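# Smooth the napkin flat and square to the table

## Task

Make the napkin lie flat on the table, with its edges running parallel to the table's edges.

## Robot and tools

Robot: two arms, left_arm and right_arm, each ending in a five-finger hand. left_arm carries a left hand, which is the mirror image of the right hand on right_arm. In the scene frame the origin sits at table-top height, halfway between the nominal bases. +z is up, +x points out over the table, and left_arm is on the +y side. Image sides do not match these names. Calibrated bases: left_arm at (+0.002, +0.241, -0.002) m and right_arm at (-0.002, -0.358, +0.002) m, each turned only slightly about z. A post stands behind the arms, and a camera stand is fixed between them just behind the bases. Neither should be struck.

Frames: every pose, velocity and target an arm reports is in that arm's own base frame. The table is described in the scene frame. Offsets run along the arm's own base axes, and any rotation turns about the Hand target position.

Hand point: a point fixed to the palm, 0.15 m out from the wrist flange along the fingers and 0.05 m in front of the palm. Its +z runs along the straightened fingers, and its +y points out of the palm. For the right hand, +x points across the palm away from the thumb; for the left hand, +x points toward the thumb. Straight fingertips reach 0.06 to 0.07 m past the point. A bracket on the little-finger side of the wrist can catch on things.

The row: each row holds 28 numbers, all in [-1, 1], and both arms are always included. The order is left_arm dx, dy, dz, rx, ry, rz; then the left hand's thumb_turn, thumb_bend, index, middle, ring, little, force_limit, speed; then the same 14 numbers for right_arm. dx to rz are an offset, not a pose. They count from that arm's Hand target as it stood when the action or call began. Every row in an action uses that same start point. Because of this, sending the same offset again carries the arm further. 1.0 stands for 0.6 m, or 180 degrees, and rx, ry, rz together form one rotation vector. Send six zeros to request nothing new from an arm. The six finger numbers are absolute targets: -1 is open or straight, and +1 is closed. For thumb_turn, +1 puts the thumb in front of the palm. force_limit runs linearly from about 0 N at -1 to 10 N at +1; the two thumb motors reach 15 N. speed rises from near zero at -1 to full speed at +0.48 and stays full up to +1. To keep a hand unchanged, repeat the eight numbers of the last row actually run for it. If no row has run for it yet, send its hand_measured six values plus hand_force_limit and hand_speed.

Tools:
- execute_actions(actions, cameras): actions is a list of actions. Each action is a table of up to 15 rows, and each row lasts one 1/30 s control step. A table with fewer rows keeps its final row going through step 15. An empty list returns the state together with images. cameras is a list of names, ["all"] or []. An unknown name makes the call invalid.
- move(target, speed, blend, blocking, cameras): drives each hand point in a straight line toward the target offset. target is either one 28-number row or a list of up to 15 rows. Every row counts from the same Hand targets and does not chain from the row before it. speed is in m/s, from 0.002 to 4.3, with a default of 0.25; turning speed is capped at twice that value in rad/s. blend is a corner radius in metres. The default, 0, makes the move stop at each target. A move has a 10 s cap. blocking=false returns after about 0.5 s while the motion continues. Moves do not avoid obstacles, and faster moves hit harder. The result adds a "move:" line giving the ending (done, off_target, moving, held, fault) and any limits that acted (paced means the pose was clipped; held means steps were withheld).
- wait(seconds): 0 to 3600 seconds; nothing new is sent.
- stop(): brakes a running move.
- zoom_image(camera, region): region is [x0, y0, x1, y1] in pixels, at most 504 by 504. Only cameras in the newest images can be zoomed.
- show_instructions(): shows the reference pages.
- finished_scene(scene=1): ends the scene permanently.

Cameras: cam_head_left, cam_head_right, cam_high, cam_low, cam_left_wrist, cam_right_wrist, each 672x504.

Results: end_effector_position (m) and end_effector_quat_wxyz in the base frame; Hand target, which is the last commanded pose after clipping and the origin for the next offsets; joint positions, velocities and torques; and, per hand, hand_measured, hand_stopped_by (moving, target, force, stalled, fault), hand_load_n, hand_force_limit and hand_speed, all in motor order. A positive load means something is pushing the finger open. Arms follow commands loosely. They often come to rest 1 to 3 cm short, usually low, and that alone does not mean contact. Send the remaining distance as a new offset. Orientation commands are limited to within 40 degrees of the current orientation at each step.

Gripping: with the thumb in front of the palm, the hand can grasp objects about 0.035 to 0.065 m thick. For a thin cloth, pinch between the thumb tip and the index pad. For a gentle grip, close slowly, with speed at -0.94 or lower. A motor moves only when its target changes. To release, send a target more open than hand_measured.

Avoid: letting the napkin leave the table, since that fails the task; dropping or flinging things; fast hits; hard pressing into the table; and pushing or gripping one arm with the other, which can end the scene. Holding loads or pushing toward unreachable poses heats the motors. A MOTOR HOT line appears at 85 °C, and at 100 °C the arm drops for 30 to 60 s. Before finishing, release the napkin and move clear so it stays flat and square without the robot.

Each tool is called as name(argument=value, ...) on one line, values as JSON.

Reference images:

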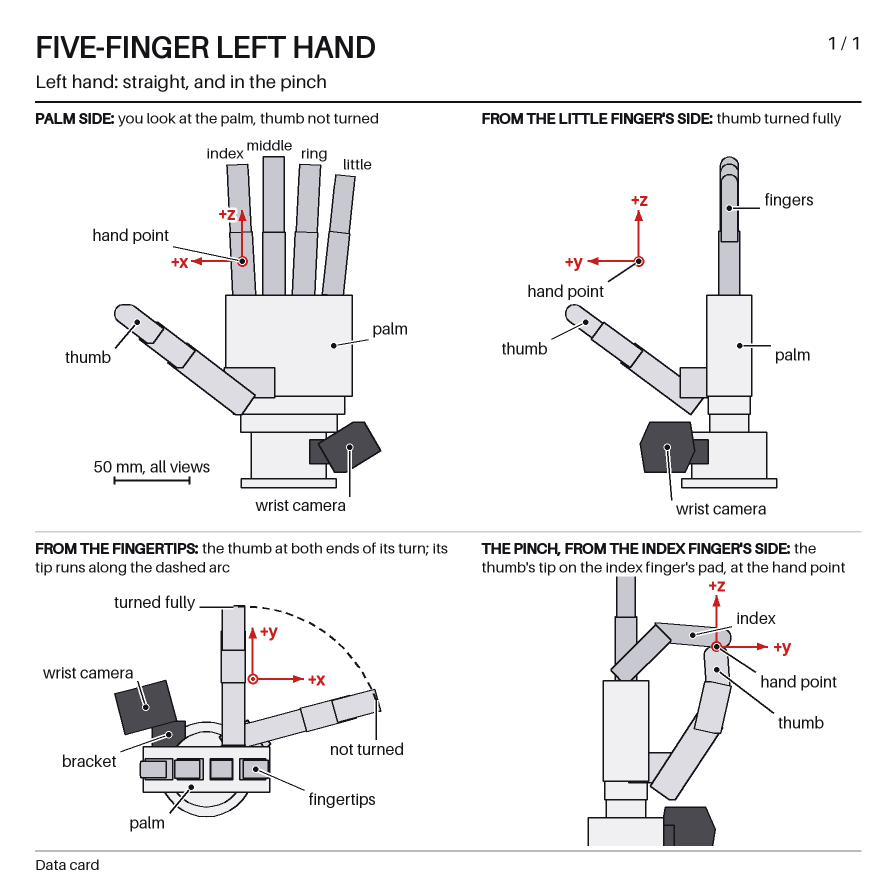

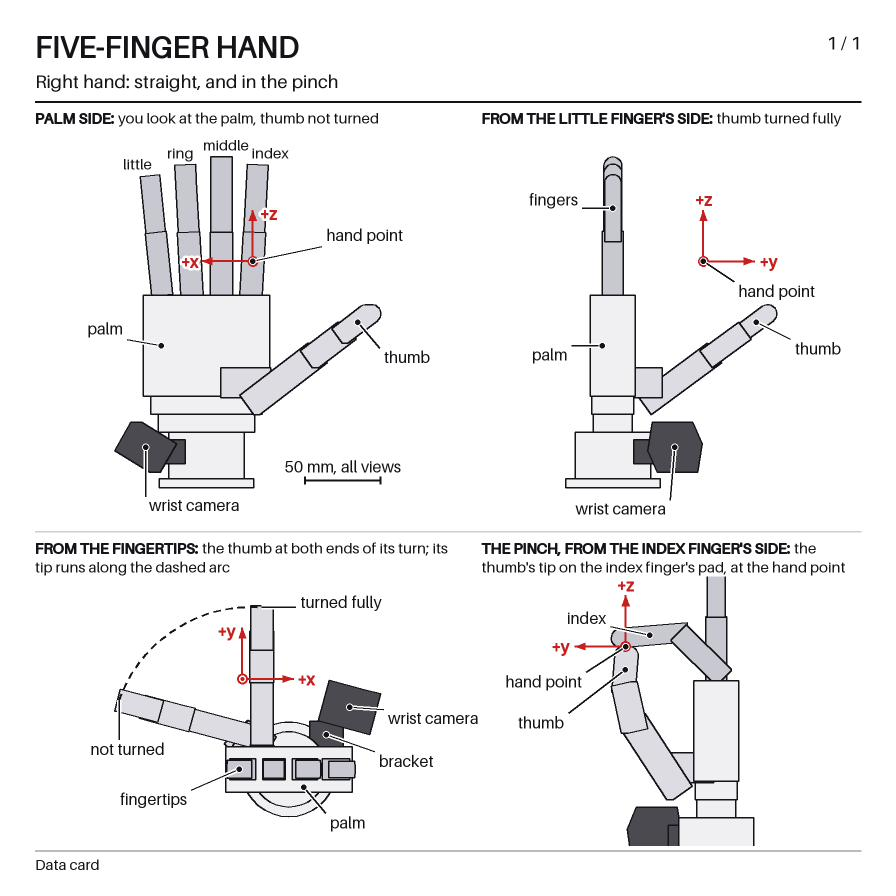

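## Session

execute_actions(actions=[])

Scene clock: 0.00 s.
left_arm: end_effector_position=(+0.2919, -0.0574, +0.3574) hand_measured=(-1.000, -1.000, -1.000, -1.000, -1.000, -1.000) hand_load_n=(+0.0, +0.0, +0.5, +0.0, +0.0, +0.0) hand_stopped_by=(target, target, target, target, target, target) hand_force_limit=0.00 hand_speed=-0.80 end_effector_quat_wxyz=(+0.348, -0.177, +0.886, +0.251) | right_arm: end_effector_position=(+0.4396, +0.1302, +0.2052) hand_measured=(-1.000, -1.000, -1.000, -1.000, -1.000, -1.000) hand_load_n=(+0.0, +0.0, +0.0, +0.0, +0.0, +0.5) hand_stopped_by=(target, target, target, target, target, target) hand_force_limit=0.00 hand_speed=-0.80 end_effector_quat_wxyz=(-0.009, -0.196, +0.981, -0.013)
Joint positions: left_arm=[-0.722 1.179 1.31 -1.671 -0.887 0.468] | right_arm=[0.157 1.5 1.401 -1.488 0.027 1.334]
Joint velocities: within noise
Joint torques (N m): no reading
Heat: left arm: hottest waist 36 °C; right arm: hottest shoulder 34 °C.
Hand target: left_arm +0.2944, -0.0597, +0.3618; +0.351, -0.180, +0.885, +0.246 | right_arm +0.4456, +0.1312, +0.2105; -0.001, -0.195, +0.981, -0.013

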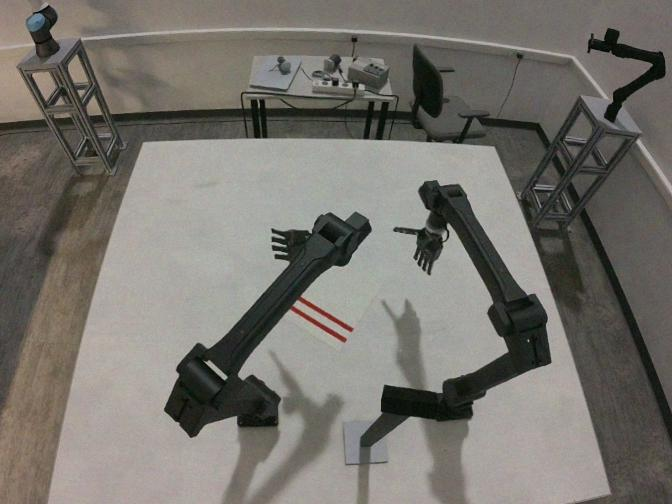

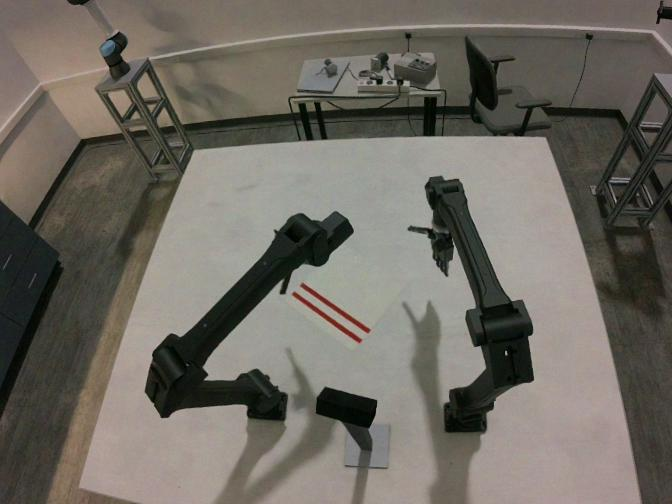

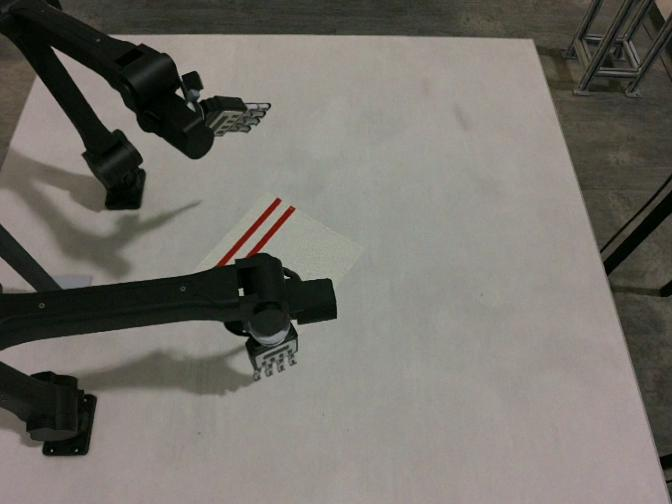

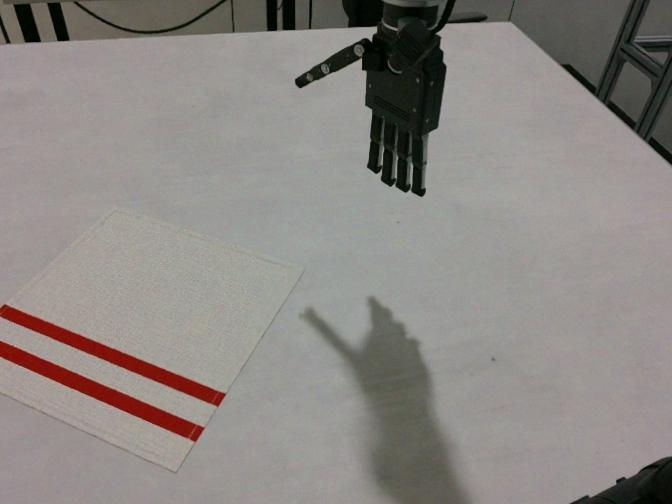

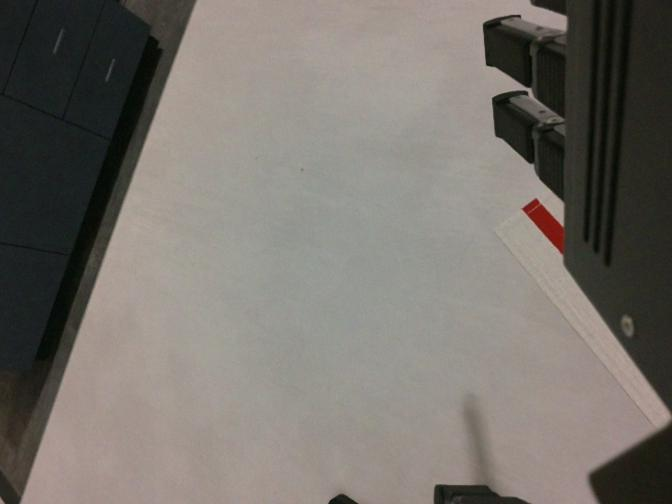

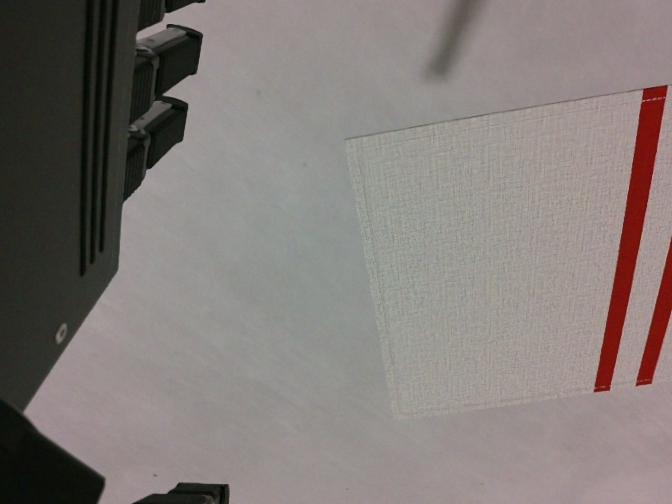

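move(target=[-0.15,0.6,0.0,0,0,0.33,-1,-1,-1,-1,-1,-1,0,-0.8,0,0,0,0,0,0,-1,-1,-1,-1,-1,-1,0,-0.8], cameras=["all"])

Scene clock: 111.50 s.
left_arm: end_effector_position=(+0.1952, +0.2915, +0.3447) hand_measured=(-1.000, -1.000, -1.000, -1.000, -1.000, -1.000) hand_load_n=(+0.0, +0.0, +0.0, +0.0, +0.0, +0.0) hand_stopped_by=(target, target, target, target, target, target) hand_force_limit=0.00 hand_speed=-0.80 end_effector_quat_wxyz=(+0.161, -0.587, +0.689, +0.393) | right_arm: end_effector_position=(+0.4396, +0.1302, +0.2052) hand_measured=(-1.000, -1.000, -1.000, -1.000, -1.000, -1.000) hand_load_n=(+0.0, -0.5, +0.0, +0.0, +0.0, +0.0) hand_stopped_by=(target, target, target, target, target, target) hand_force_limit=0.00 hand_speed=-0.80 end_effector_quat_wxyz=(-0.009, -0.196, +0.981, -0.013)
Joint positions: left_arm=[0.51 1.214 1.297 -1.429 -0.856 0.771] | right_arm=[0.157 1.5 1.401 -1.488 0.027 1.334]
Joint torques (N m): left_arm=[0.91 -7.24 11.81 1.17 -0.7 0.16] | right_arm=[0.09 -9.23 10.26 0.32 0.03 0.12]
Heat: left arm: hottest elbow 38 °C; right arm: hottest elbow 41 °C.
Hand target: left_arm +0.2045, +0.3002, +0.3617; +0.183, -0.595, +0.680, +0.388 | right_arm +0.4456, +0.1312, +0.2105; -0.001, -0.195, +0.981, -0.013
Off the commanded pose: left_arm 0.021 m, 3 deg | right_arm 0.008 m, 1 deg.
move: off_target (left_arm)

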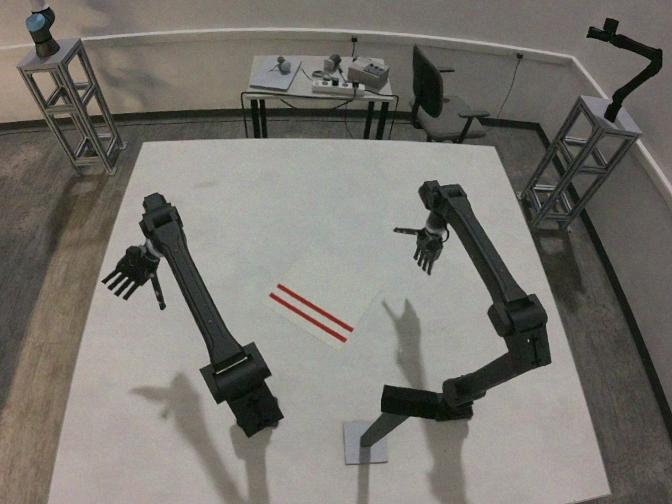

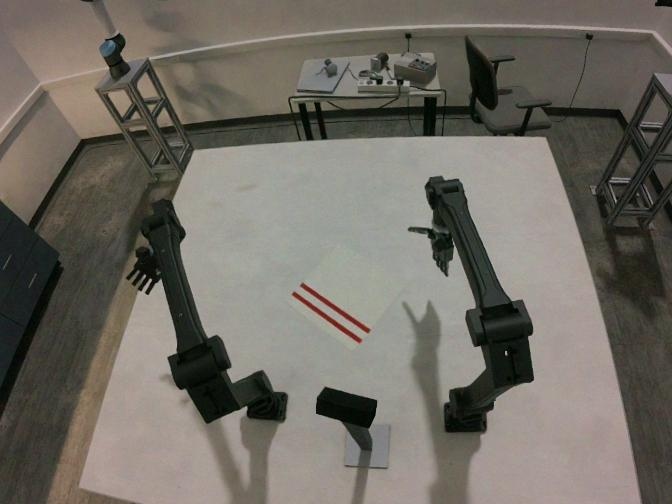

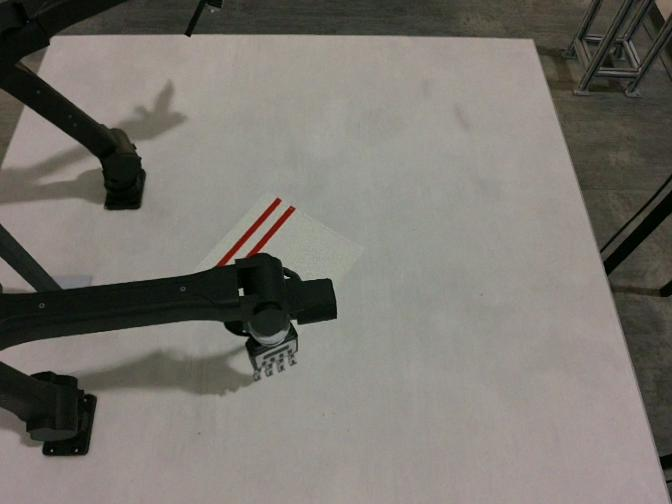

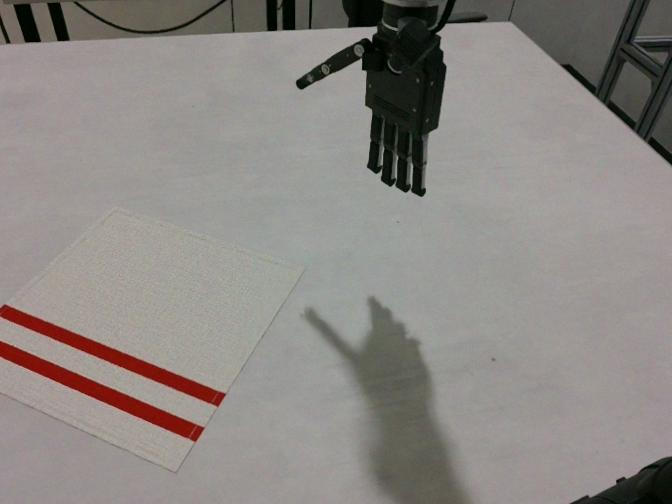

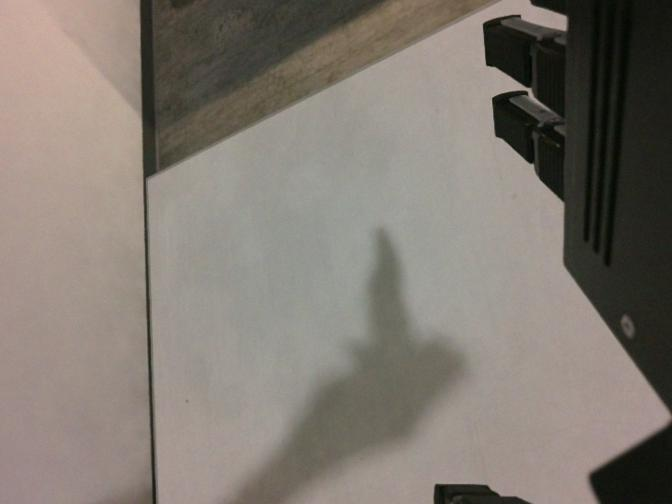

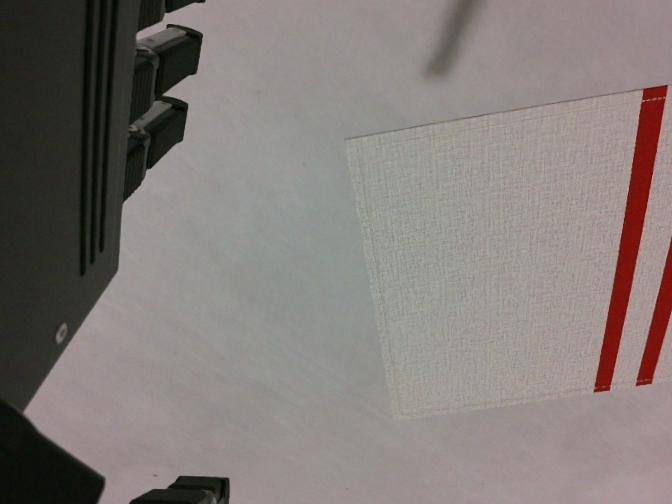

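zoom_image(camera="cam_head_left", region=[220, 210, 430, 370])

zoom_image(camera="cam_head_right", region=[240, 210, 450, 370])

Scaled by 2.400 from the camera's image (finer frame: 960x720).

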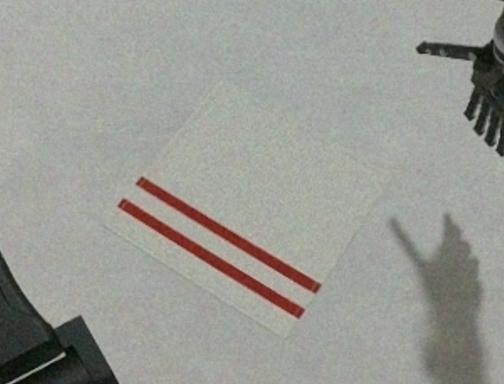

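Scaled by 2.400 from the camera's image (finer frame: 960x720).

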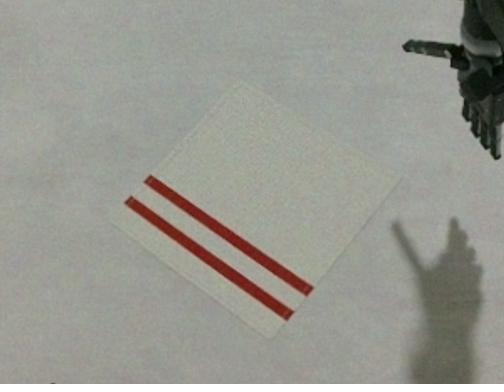

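move(target=[0.406,-0.567,-0.346,-0.2235,0.1225,-0.552,-1,-1,-1,-1,-1,-1,0,-0.8,-0.1635,0.151,-0.1008,-0.083,0.008,0.763,-1,-1,-1,-1,-1,-1,0,-0.8], cameras=["all"])

Scene clock: 343.27 s.
left_arm: end_effector_position=(+0.4262, -0.0287, +0.1400) hand_measured=(-1.000, -1.000, -1.000, -1.000, -1.000, -1.000) hand_load_n=(+0.0, +0.0, +0.0, +0.0, +0.0, +0.0) hand_stopped_by=(target, target, target, target, target, target) hand_force_limit=0.00 hand_speed=-0.80 end_effector_quat_wxyz=(+0.079, +0.157, +0.984, -0.015) | right_arm: end_effector_position=(+0.3496, +0.2213, +0.1505) hand_measured=(-1.000, -1.000, -1.000, -1.000, -1.000, -1.000) hand_load_n=(+0.0, +0.0, +0.0, +0.0, +0.0, +0.0) hand_stopped_by=(target, target, target, target, target, target) hand_force_limit=0.00 hand_speed=-0.80 end_effector_quat_wxyz=(+0.021, +0.979, -0.177, +0.100)
Joint positions: left_arm=[-0.204 1.433 1.154 -1.134 0.023 1.682] | right_arm=[0.662 1.546 1.307 -1.228 0.176 -0.56]
Joint torques (N m): left_arm=[-0.85 -10.05 11.15 1.11 0.05 0.15] | right_arm=[0.62 -10.81 7.71 0.92 0.22 -0.01]
Heat: left arm: hottest elbow 46 °C; right arm: hottest elbow 43 °C.
Hand target: left_arm +0.4480, -0.0399, +0.1542; +0.103, +0.169, +0.980, -0.018 | right_arm +0.3475, +0.2217, +0.1499; +0.018, +0.980, -0.167, +0.103
Off the commanded pose: left_arm 0.028 m, 3 deg | right_arm 0.002 m, 1 deg.
move: off_target (left_arm)

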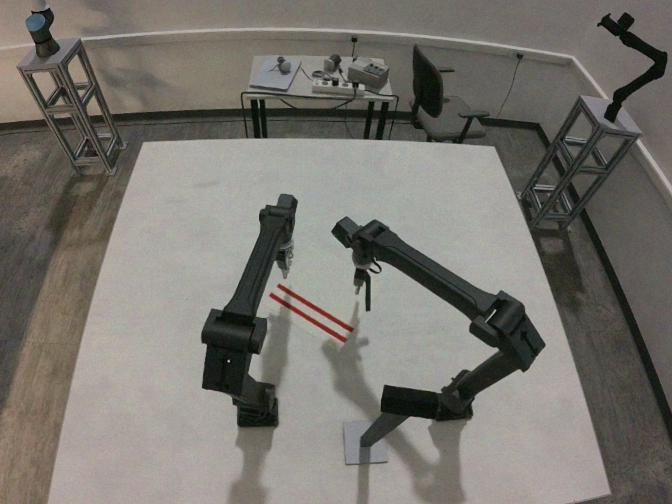

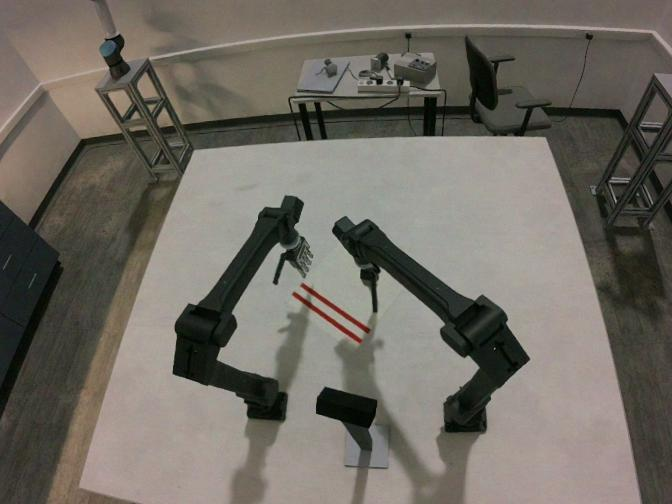

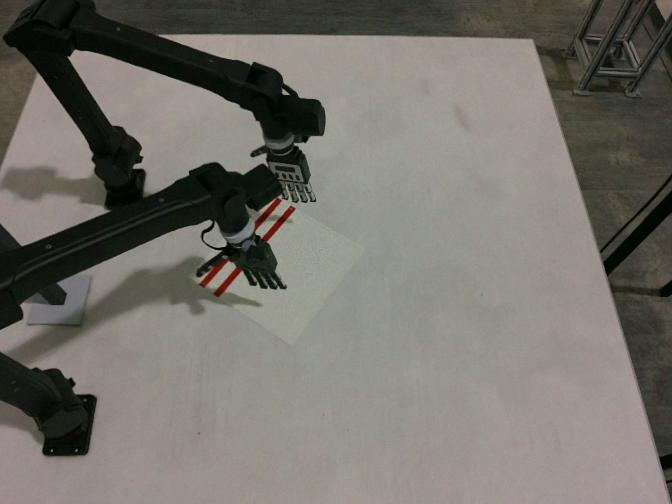

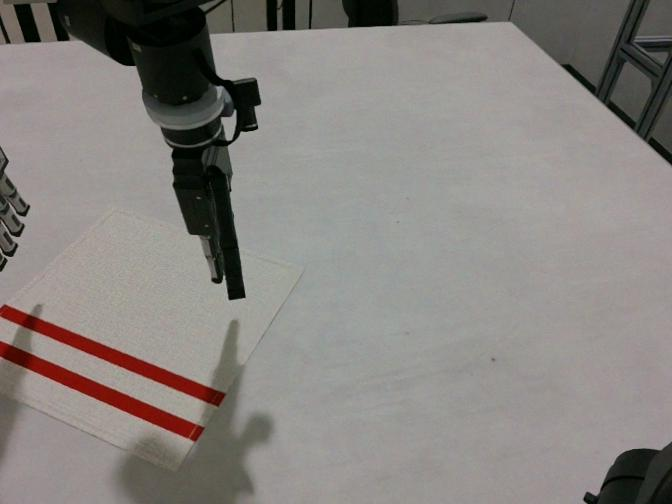

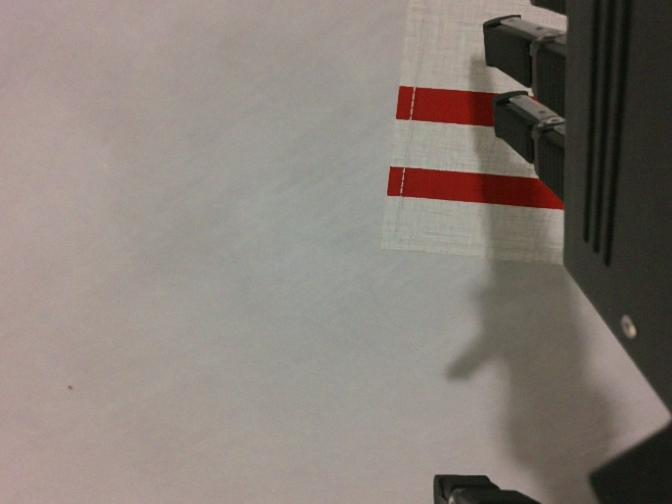

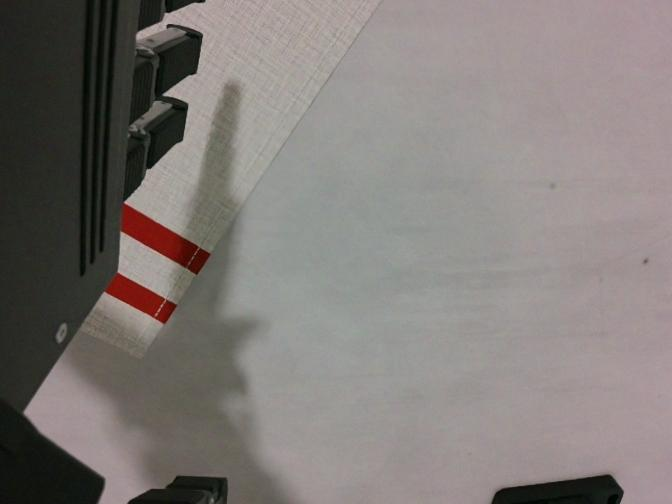

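move(target=[0.03,-0.015,-0.06,0,0,0,-1,-1,-1,-1,-1,-1,0,-0.8,0,0,-0.08,0,0,0,-1,-1,-1,-1,-1,-1,0,-0.8], cameras=["cam_head_left","cam_head_right","cam_high","cam_low"], speed=0.1)

zoom_image(camera="cam_head_left", region=[220, 210, 430, 370])

zoom_image(camera="cam_head_right", region=[240, 210, 450, 370])

zoom_image(camera="cam_high", region=[180, 140, 390, 360])

Scene clock: 357.53 s.
left_arm: end_effector_position=(+0.4494, -0.0371, +0.1095) hand_measured=(-1.000, -1.000, -1.000, -1.000, -1.000, -1.000) hand_load_n=(+0.0, +0.0, +0.0, +0.0, +0.0, +0.0) hand_stopped_by=(target, target, target, target, target, target) hand_force_limit=0.00 hand_speed=-0.80 end_effector_quat_wxyz=(+0.085, +0.161, +0.983, -0.016) | right_arm: end_effector_position=(+0.3494, +0.2211, +0.1131) hand_measured=(-1.000, -1.000, -1.000, -1.000, -1.000, -1.000) hand_load_n=(+0.0, -0.5, +0.0, +0.0, +0.0, +0.0) hand_stopped_by=(target, target, target, target, target, target) hand_force_limit=0.00 hand_speed=-0.80 end_effector_quat_wxyz=(+0.011, +0.978, -0.178, +0.109)
Joint positions: left_arm=[-0.212 1.511 1.154 -1.043 0.023 1.682] | right_arm=[0.662 1.554 1.217 -1.103 0.176 -0.561]
Joint torques (N m): left_arm=[-1.08 -11.05 10.06 1.16 -0.03 0.03] | right_arm=[0.62 -8.76 7.68 0.98 0.21 -0.03]
Heat: left arm: hottest elbow 49 °C; right arm: hottest elbow 41 °C.
Hand target: left_arm +0.4660, -0.0488, +0.1182; +0.103, +0.169, +0.980, -0.018 | right_arm +0.3476, +0.2218, +0.1021; +0.017, +0.980, -0.167, +0.103
Off the commanded pose: left_arm 0.022 m, 2 deg | right_arm 0.011 m, 2 deg.
move: off_target (left_arm, right_arm)

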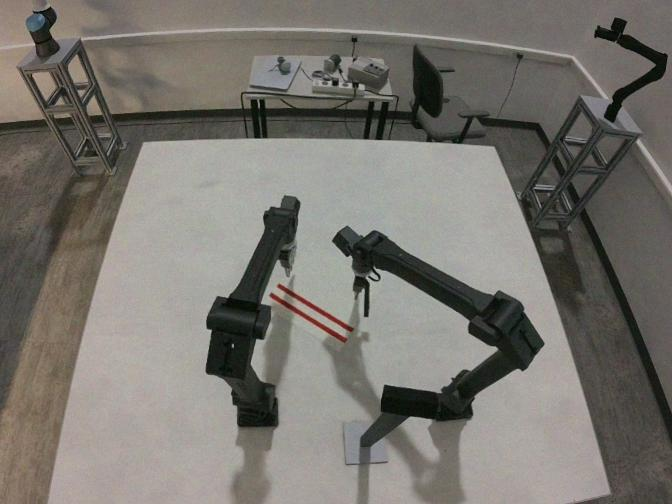

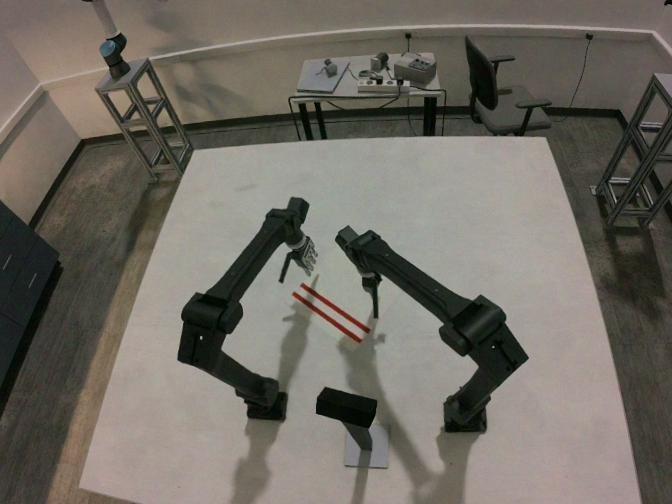

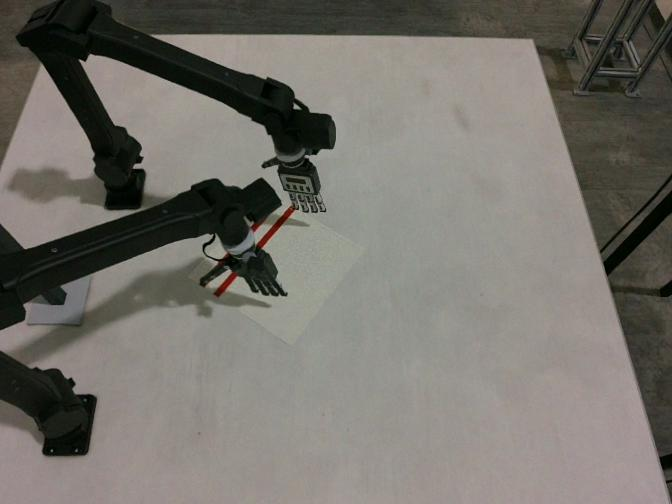

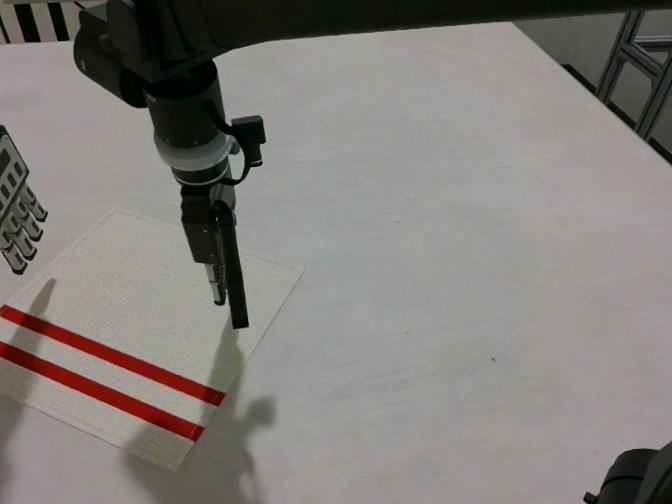

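Scaled by 2.400 from the camera's image (finer frame: 960x720).

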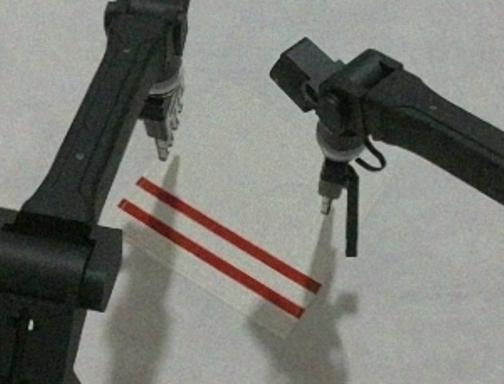

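Scaled by 2.400 from the camera's image (finer frame: 960x720).

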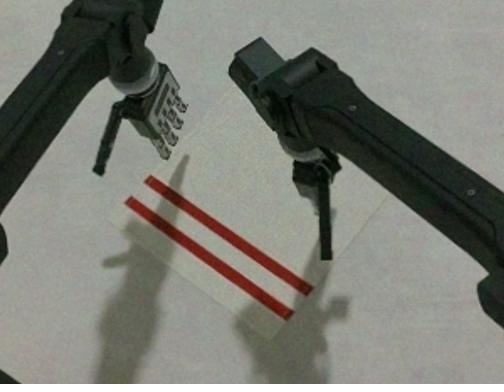

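Scaled by 2.291 from the camera's image (finer frame: 960x720).

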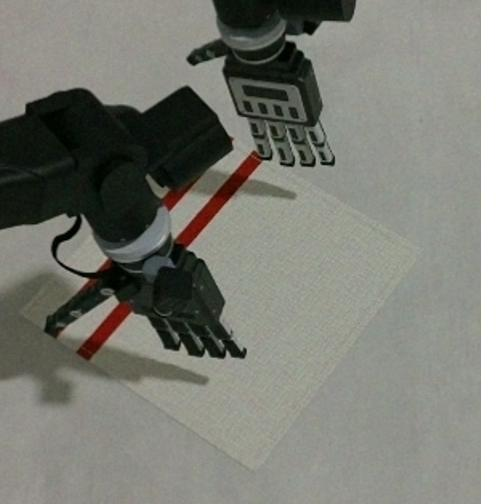

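move(target=[-0.017,-0.03,-0.05,0,0,0,-1,-1,-1,-1,-1,-1,0,-0.8,0,0,-0.065,0,0,0,-1,-1,-1,-1,-1,-1,0,-0.8], cameras=["cam_head_left","cam_head_right","cam_high","cam_low","cam_left_wrist","cam_right_wrist"], speed=0.1)

zoom_image(camera="cam_high", region=[180, 140, 390, 360])

zoom_image(camera="cam_low", region=[0, 140, 350, 400])

Scene clock: 384.40 s.
left_arm: end_effector_position=(+0.4600, -0.0621, +0.1002) hand_measured=(-1.000, -1.000, -1.000, -1.000, -1.000, -1.000) hand_load_n=(+0.0, +0.0, +0.0, +0.0, +0.0, +0.0) hand_stopped_by=(target, target, target, target, target, target) hand_force_limit=0.00 hand_speed=-0.80 end_effector_quat_wxyz=(+0.111, +0.167, +0.980, -0.018) | right_arm: end_effector_position=(+0.3489, +0.2207, +0.0706) hand_measured=(-1.000, -1.000, -1.000, -1.000, -1.000, -1.000) hand_load_n=(+0.0, +0.0, +0.0, +0.0, +0.0, +0.0) hand_stopped_by=(target, target, target, target, target, target) hand_force_limit=0.00 hand_speed=-0.80 end_effector_quat_wxyz=(+0.014, +0.978, -0.177, +0.106)
Joint positions: left_arm=[-0.261 1.524 1.139 -0.961 0.016 1.645] | right_arm=[0.662 1.602 1.153 -1 0.176 -0.561]
Joint torques (N m): left_arm=[-0.67 -10.93 6.56 1.25 -0.14 -0.04] | right_arm=[0.62 -9.47 7.51 0.94 0.21 -0.03]
Heat: left arm: hottest elbow 49 °C; right arm: hottest elbow 40 °C.
Hand target: left_arm +0.4559, -0.0668, +0.0881; +0.103, +0.169, +0.980, -0.018 | right_arm +0.3475, +0.2217, +0.0629; +0.018, +0.980, -0.167, +0.103
Off the commanded pose: left_arm 0.014 m, 1 deg | right_arm 0.008 m, 1 deg.
move: off_target (left_arm)

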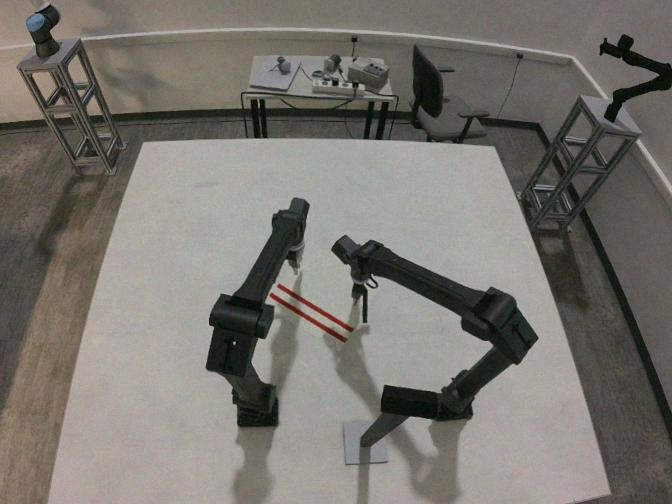

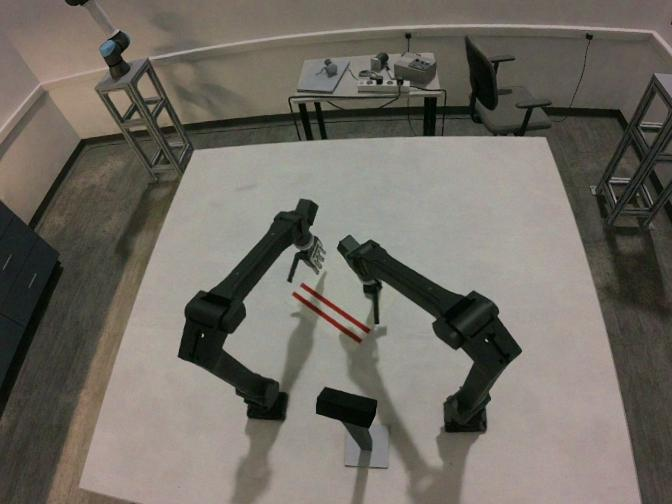

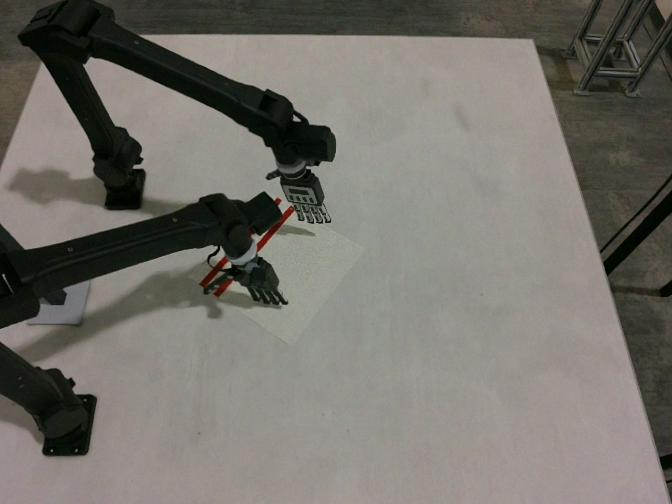

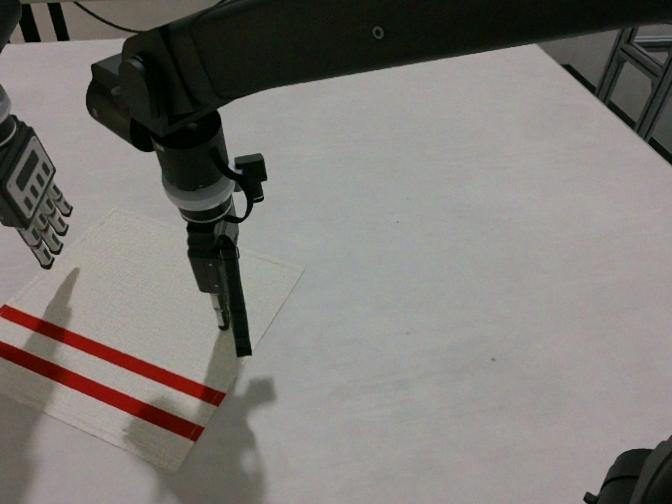

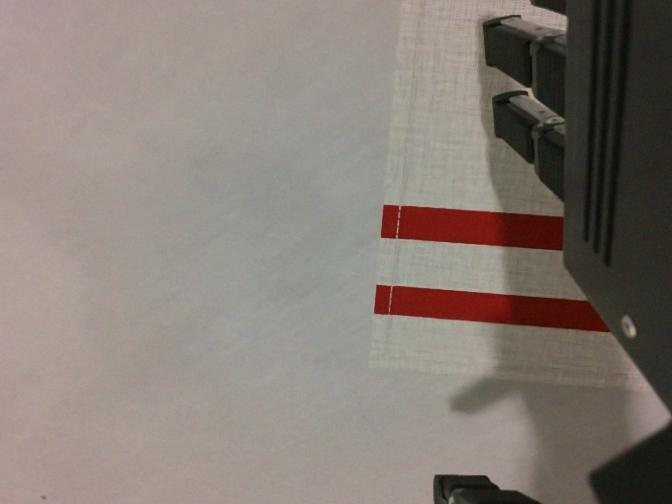

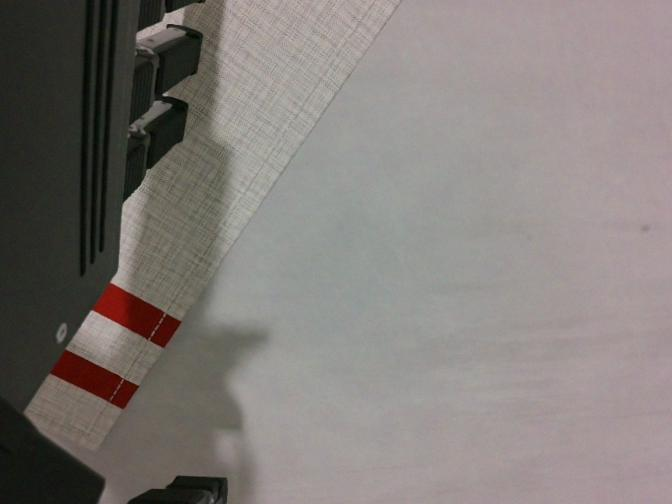

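Scaled by 2.291 from the camera's image (finer frame: 960x720).

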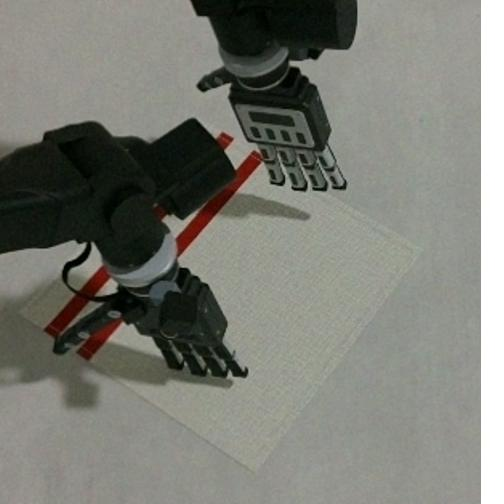

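Scaled by 1.440 from the camera's image (finer frame: 960x720).

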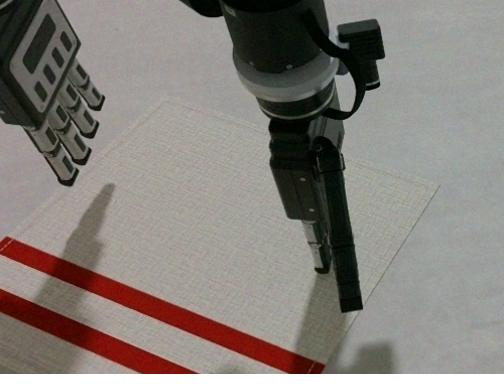

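move(target=[0,0,-0.06,0,0,0,-1,-1,-1,-1,-1,-1,0,-0.8,0,0,-0.02,0,0,0,-1,-1,-1,-1,-1,-1,0,-0.8], cameras=["cam_high","cam_low"], speed=0.05)

zoom_image(camera="cam_high", region=[180, 140, 390, 360])

zoom_image(camera="cam_low", region=[0, 140, 350, 400])

Scene clock: 399.10 s.
left_arm: end_effector_position=(+0.4609, -0.0624, +0.0643) hand_measured=(-1.000, -1.000, -1.000, -1.000, -1.000, -1.000) hand_load_n=(+0.0, +0.0, +0.0, +0.0, -0.5, +0.0) hand_stopped_by=(target, target, target, target, target, target) hand_force_limit=0.00 hand_speed=-0.80 end_effector_quat_wxyz=(+0.111, +0.167, +0.980, -0.018) | right_arm: end_effector_position=(+0.3522, +0.2232, +0.0665) hand_measured=(-1.000, -1.000, -1.000, -1.000, -1.000, -1.000) hand_load_n=(+0.0, +0.0, +0.0, +0.0, +0.0, +0.0) hand_stopped_by=(target, target, target, target, target, target) hand_force_limit=0.00 hand_speed=-0.80 end_effector_quat_wxyz=(+0.007, +0.978, -0.178, +0.112)
Joint positions: left_arm=[-0.261 1.567 1.086 -0.864 0.016 1.645] | right_arm=[0.662 1.603 1.144 -0.97 0.176 -0.561]
Joint torques (N m): left_arm=[-0.67 -11.28 6.23 1.29 -0.14 -0.04] | right_arm=[0.67 -8.59 6.84 1.01 0.21 -0.02]
Heat: left arm: hottest elbow 45 °C; right arm: hottest elbow 40 °C.
Hand target: left_arm +0.4558, -0.0668, +0.0522; +0.103, +0.169, +0.980, -0.018 | right_arm +0.3475, +0.2217, +0.0510; +0.017, +0.980, -0.167, +0.103
Off the commanded pose: left_arm 0.014 m, 1 deg | right_arm 0.016 m, 2 deg.
move: off_target (left_arm, right_arm)

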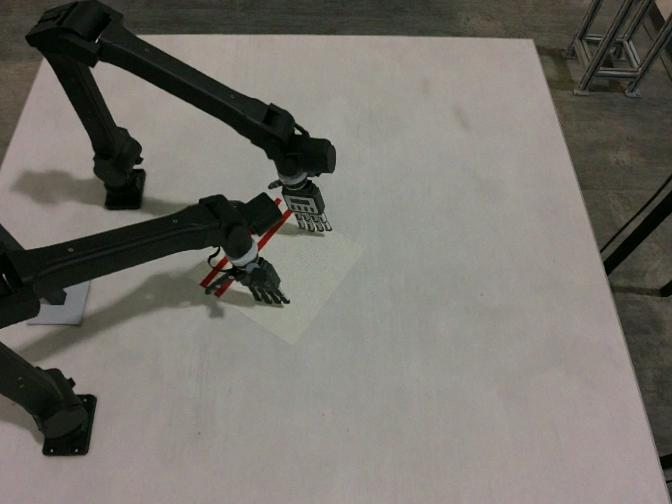

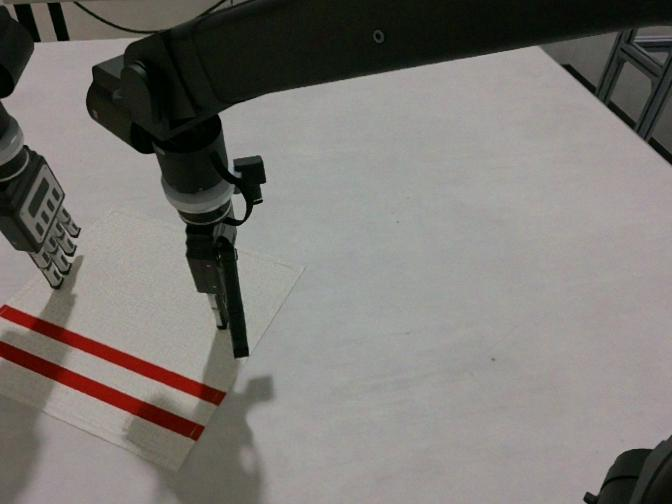

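Scaled by 2.291 from the camera's image (finer frame: 960x720).

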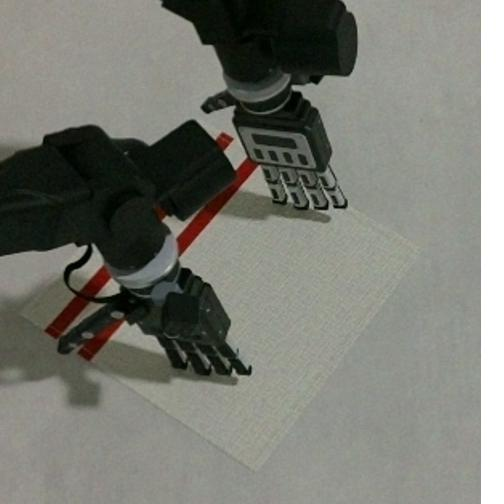

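Scaled by 1.440 from the camera's image (finer frame: 960x720).

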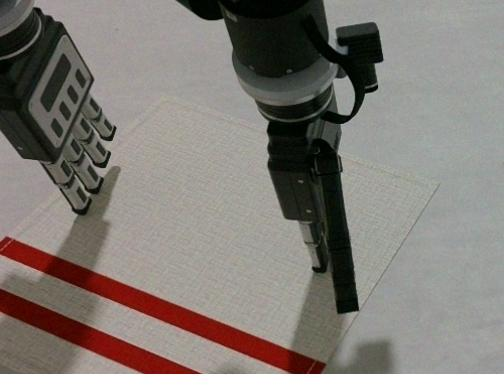

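move(target=[0,0,-0.035,0,0,0,-1,-1,-1,-1,-1,-1,0,-0.8,0,0,0,0,0,0,-1,-1,-1,-1,-1,-1,0,-0.8], cameras=["cam_high","cam_low"], speed=0.05)

zoom_image(camera="cam_high", region=[180, 140, 390, 360])

zoom_image(camera="cam_low", region=[0, 140, 350, 400])

Scene clock: 406.37 s.
left_arm: end_effector_position=(+0.4679, -0.0643, +0.0602) hand_measured=(-1.000, -1.000, -1.000, -1.000, -1.000, -1.000) hand_load_n=(+0.0, +0.0, +0.0, +0.0, +0.0, +0.0) hand_stopped_by=(target, target, target, target, target, target) hand_force_limit=0.00 hand_speed=-0.80 end_effector_quat_wxyz=(+0.127, +0.166, +0.978, -0.020) | right_arm: end_effector_position=(+0.3522, +0.2232, +0.0665) hand_measured=(-1.000, -1.000, -1.000, -1.000, -1.000, -1.000) hand_load_n=(+0.0, +0.0, +0.0, +0.0, +0.5, +0.0) hand_stopped_by=(target, target, target, target, target, target) hand_force_limit=0.00 hand_speed=-0.80 end_effector_quat_wxyz=(+0.007, +0.978, -0.178, +0.112)
Joint positions: left_arm=[-0.261 1.571 1.075 -0.818 0.016 1.645] | right_arm=[0.662 1.603 1.144 -0.97 0.176 -0.561]
Joint torques (N m): left_arm=[-0.67 -9.41 5 1.58 -0.15 -0.04] | right_arm=[0.67 -8.64 6.86 1.02 0.21 -0.03]
Heat: left arm: hottest elbow 44 °C; right arm: hottest elbow 39 °C.
Hand target: left_arm +0.4559, -0.0668, +0.0313; +0.103, +0.169, +0.980, -0.018 | right_arm +0.3475, +0.2217, +0.0510; +0.017, +0.980, -0.167, +0.103
Off the commanded pose: left_arm 0.032 m, 3 deg | right_arm 0.016 m, 2 deg.
move: off_target (left_arm)

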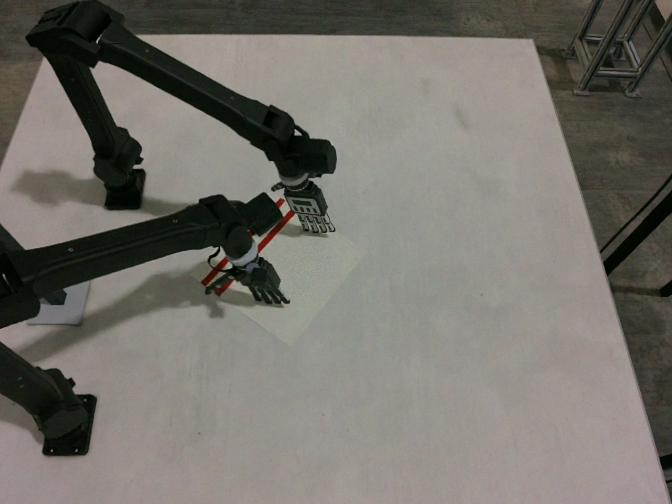

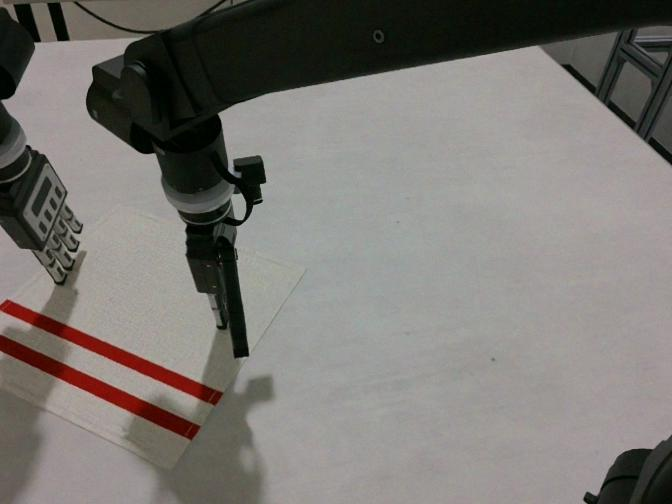

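Scaled by 2.291 from the camera's image (finer frame: 960x720).

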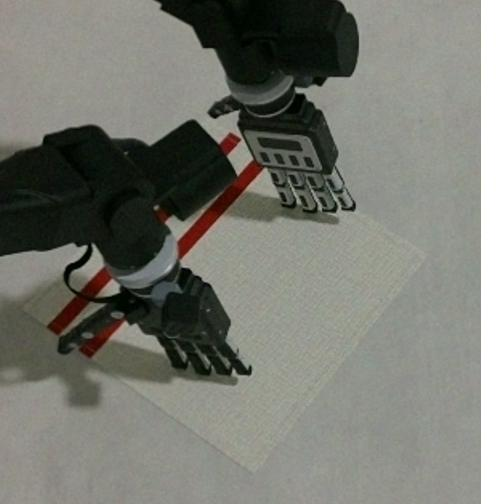

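Scaled by 1.440 from the camera's image (finer frame: 960x720).

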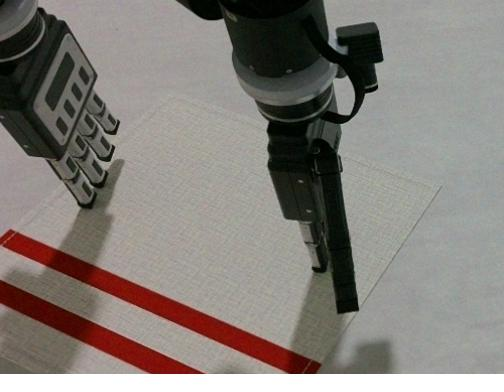

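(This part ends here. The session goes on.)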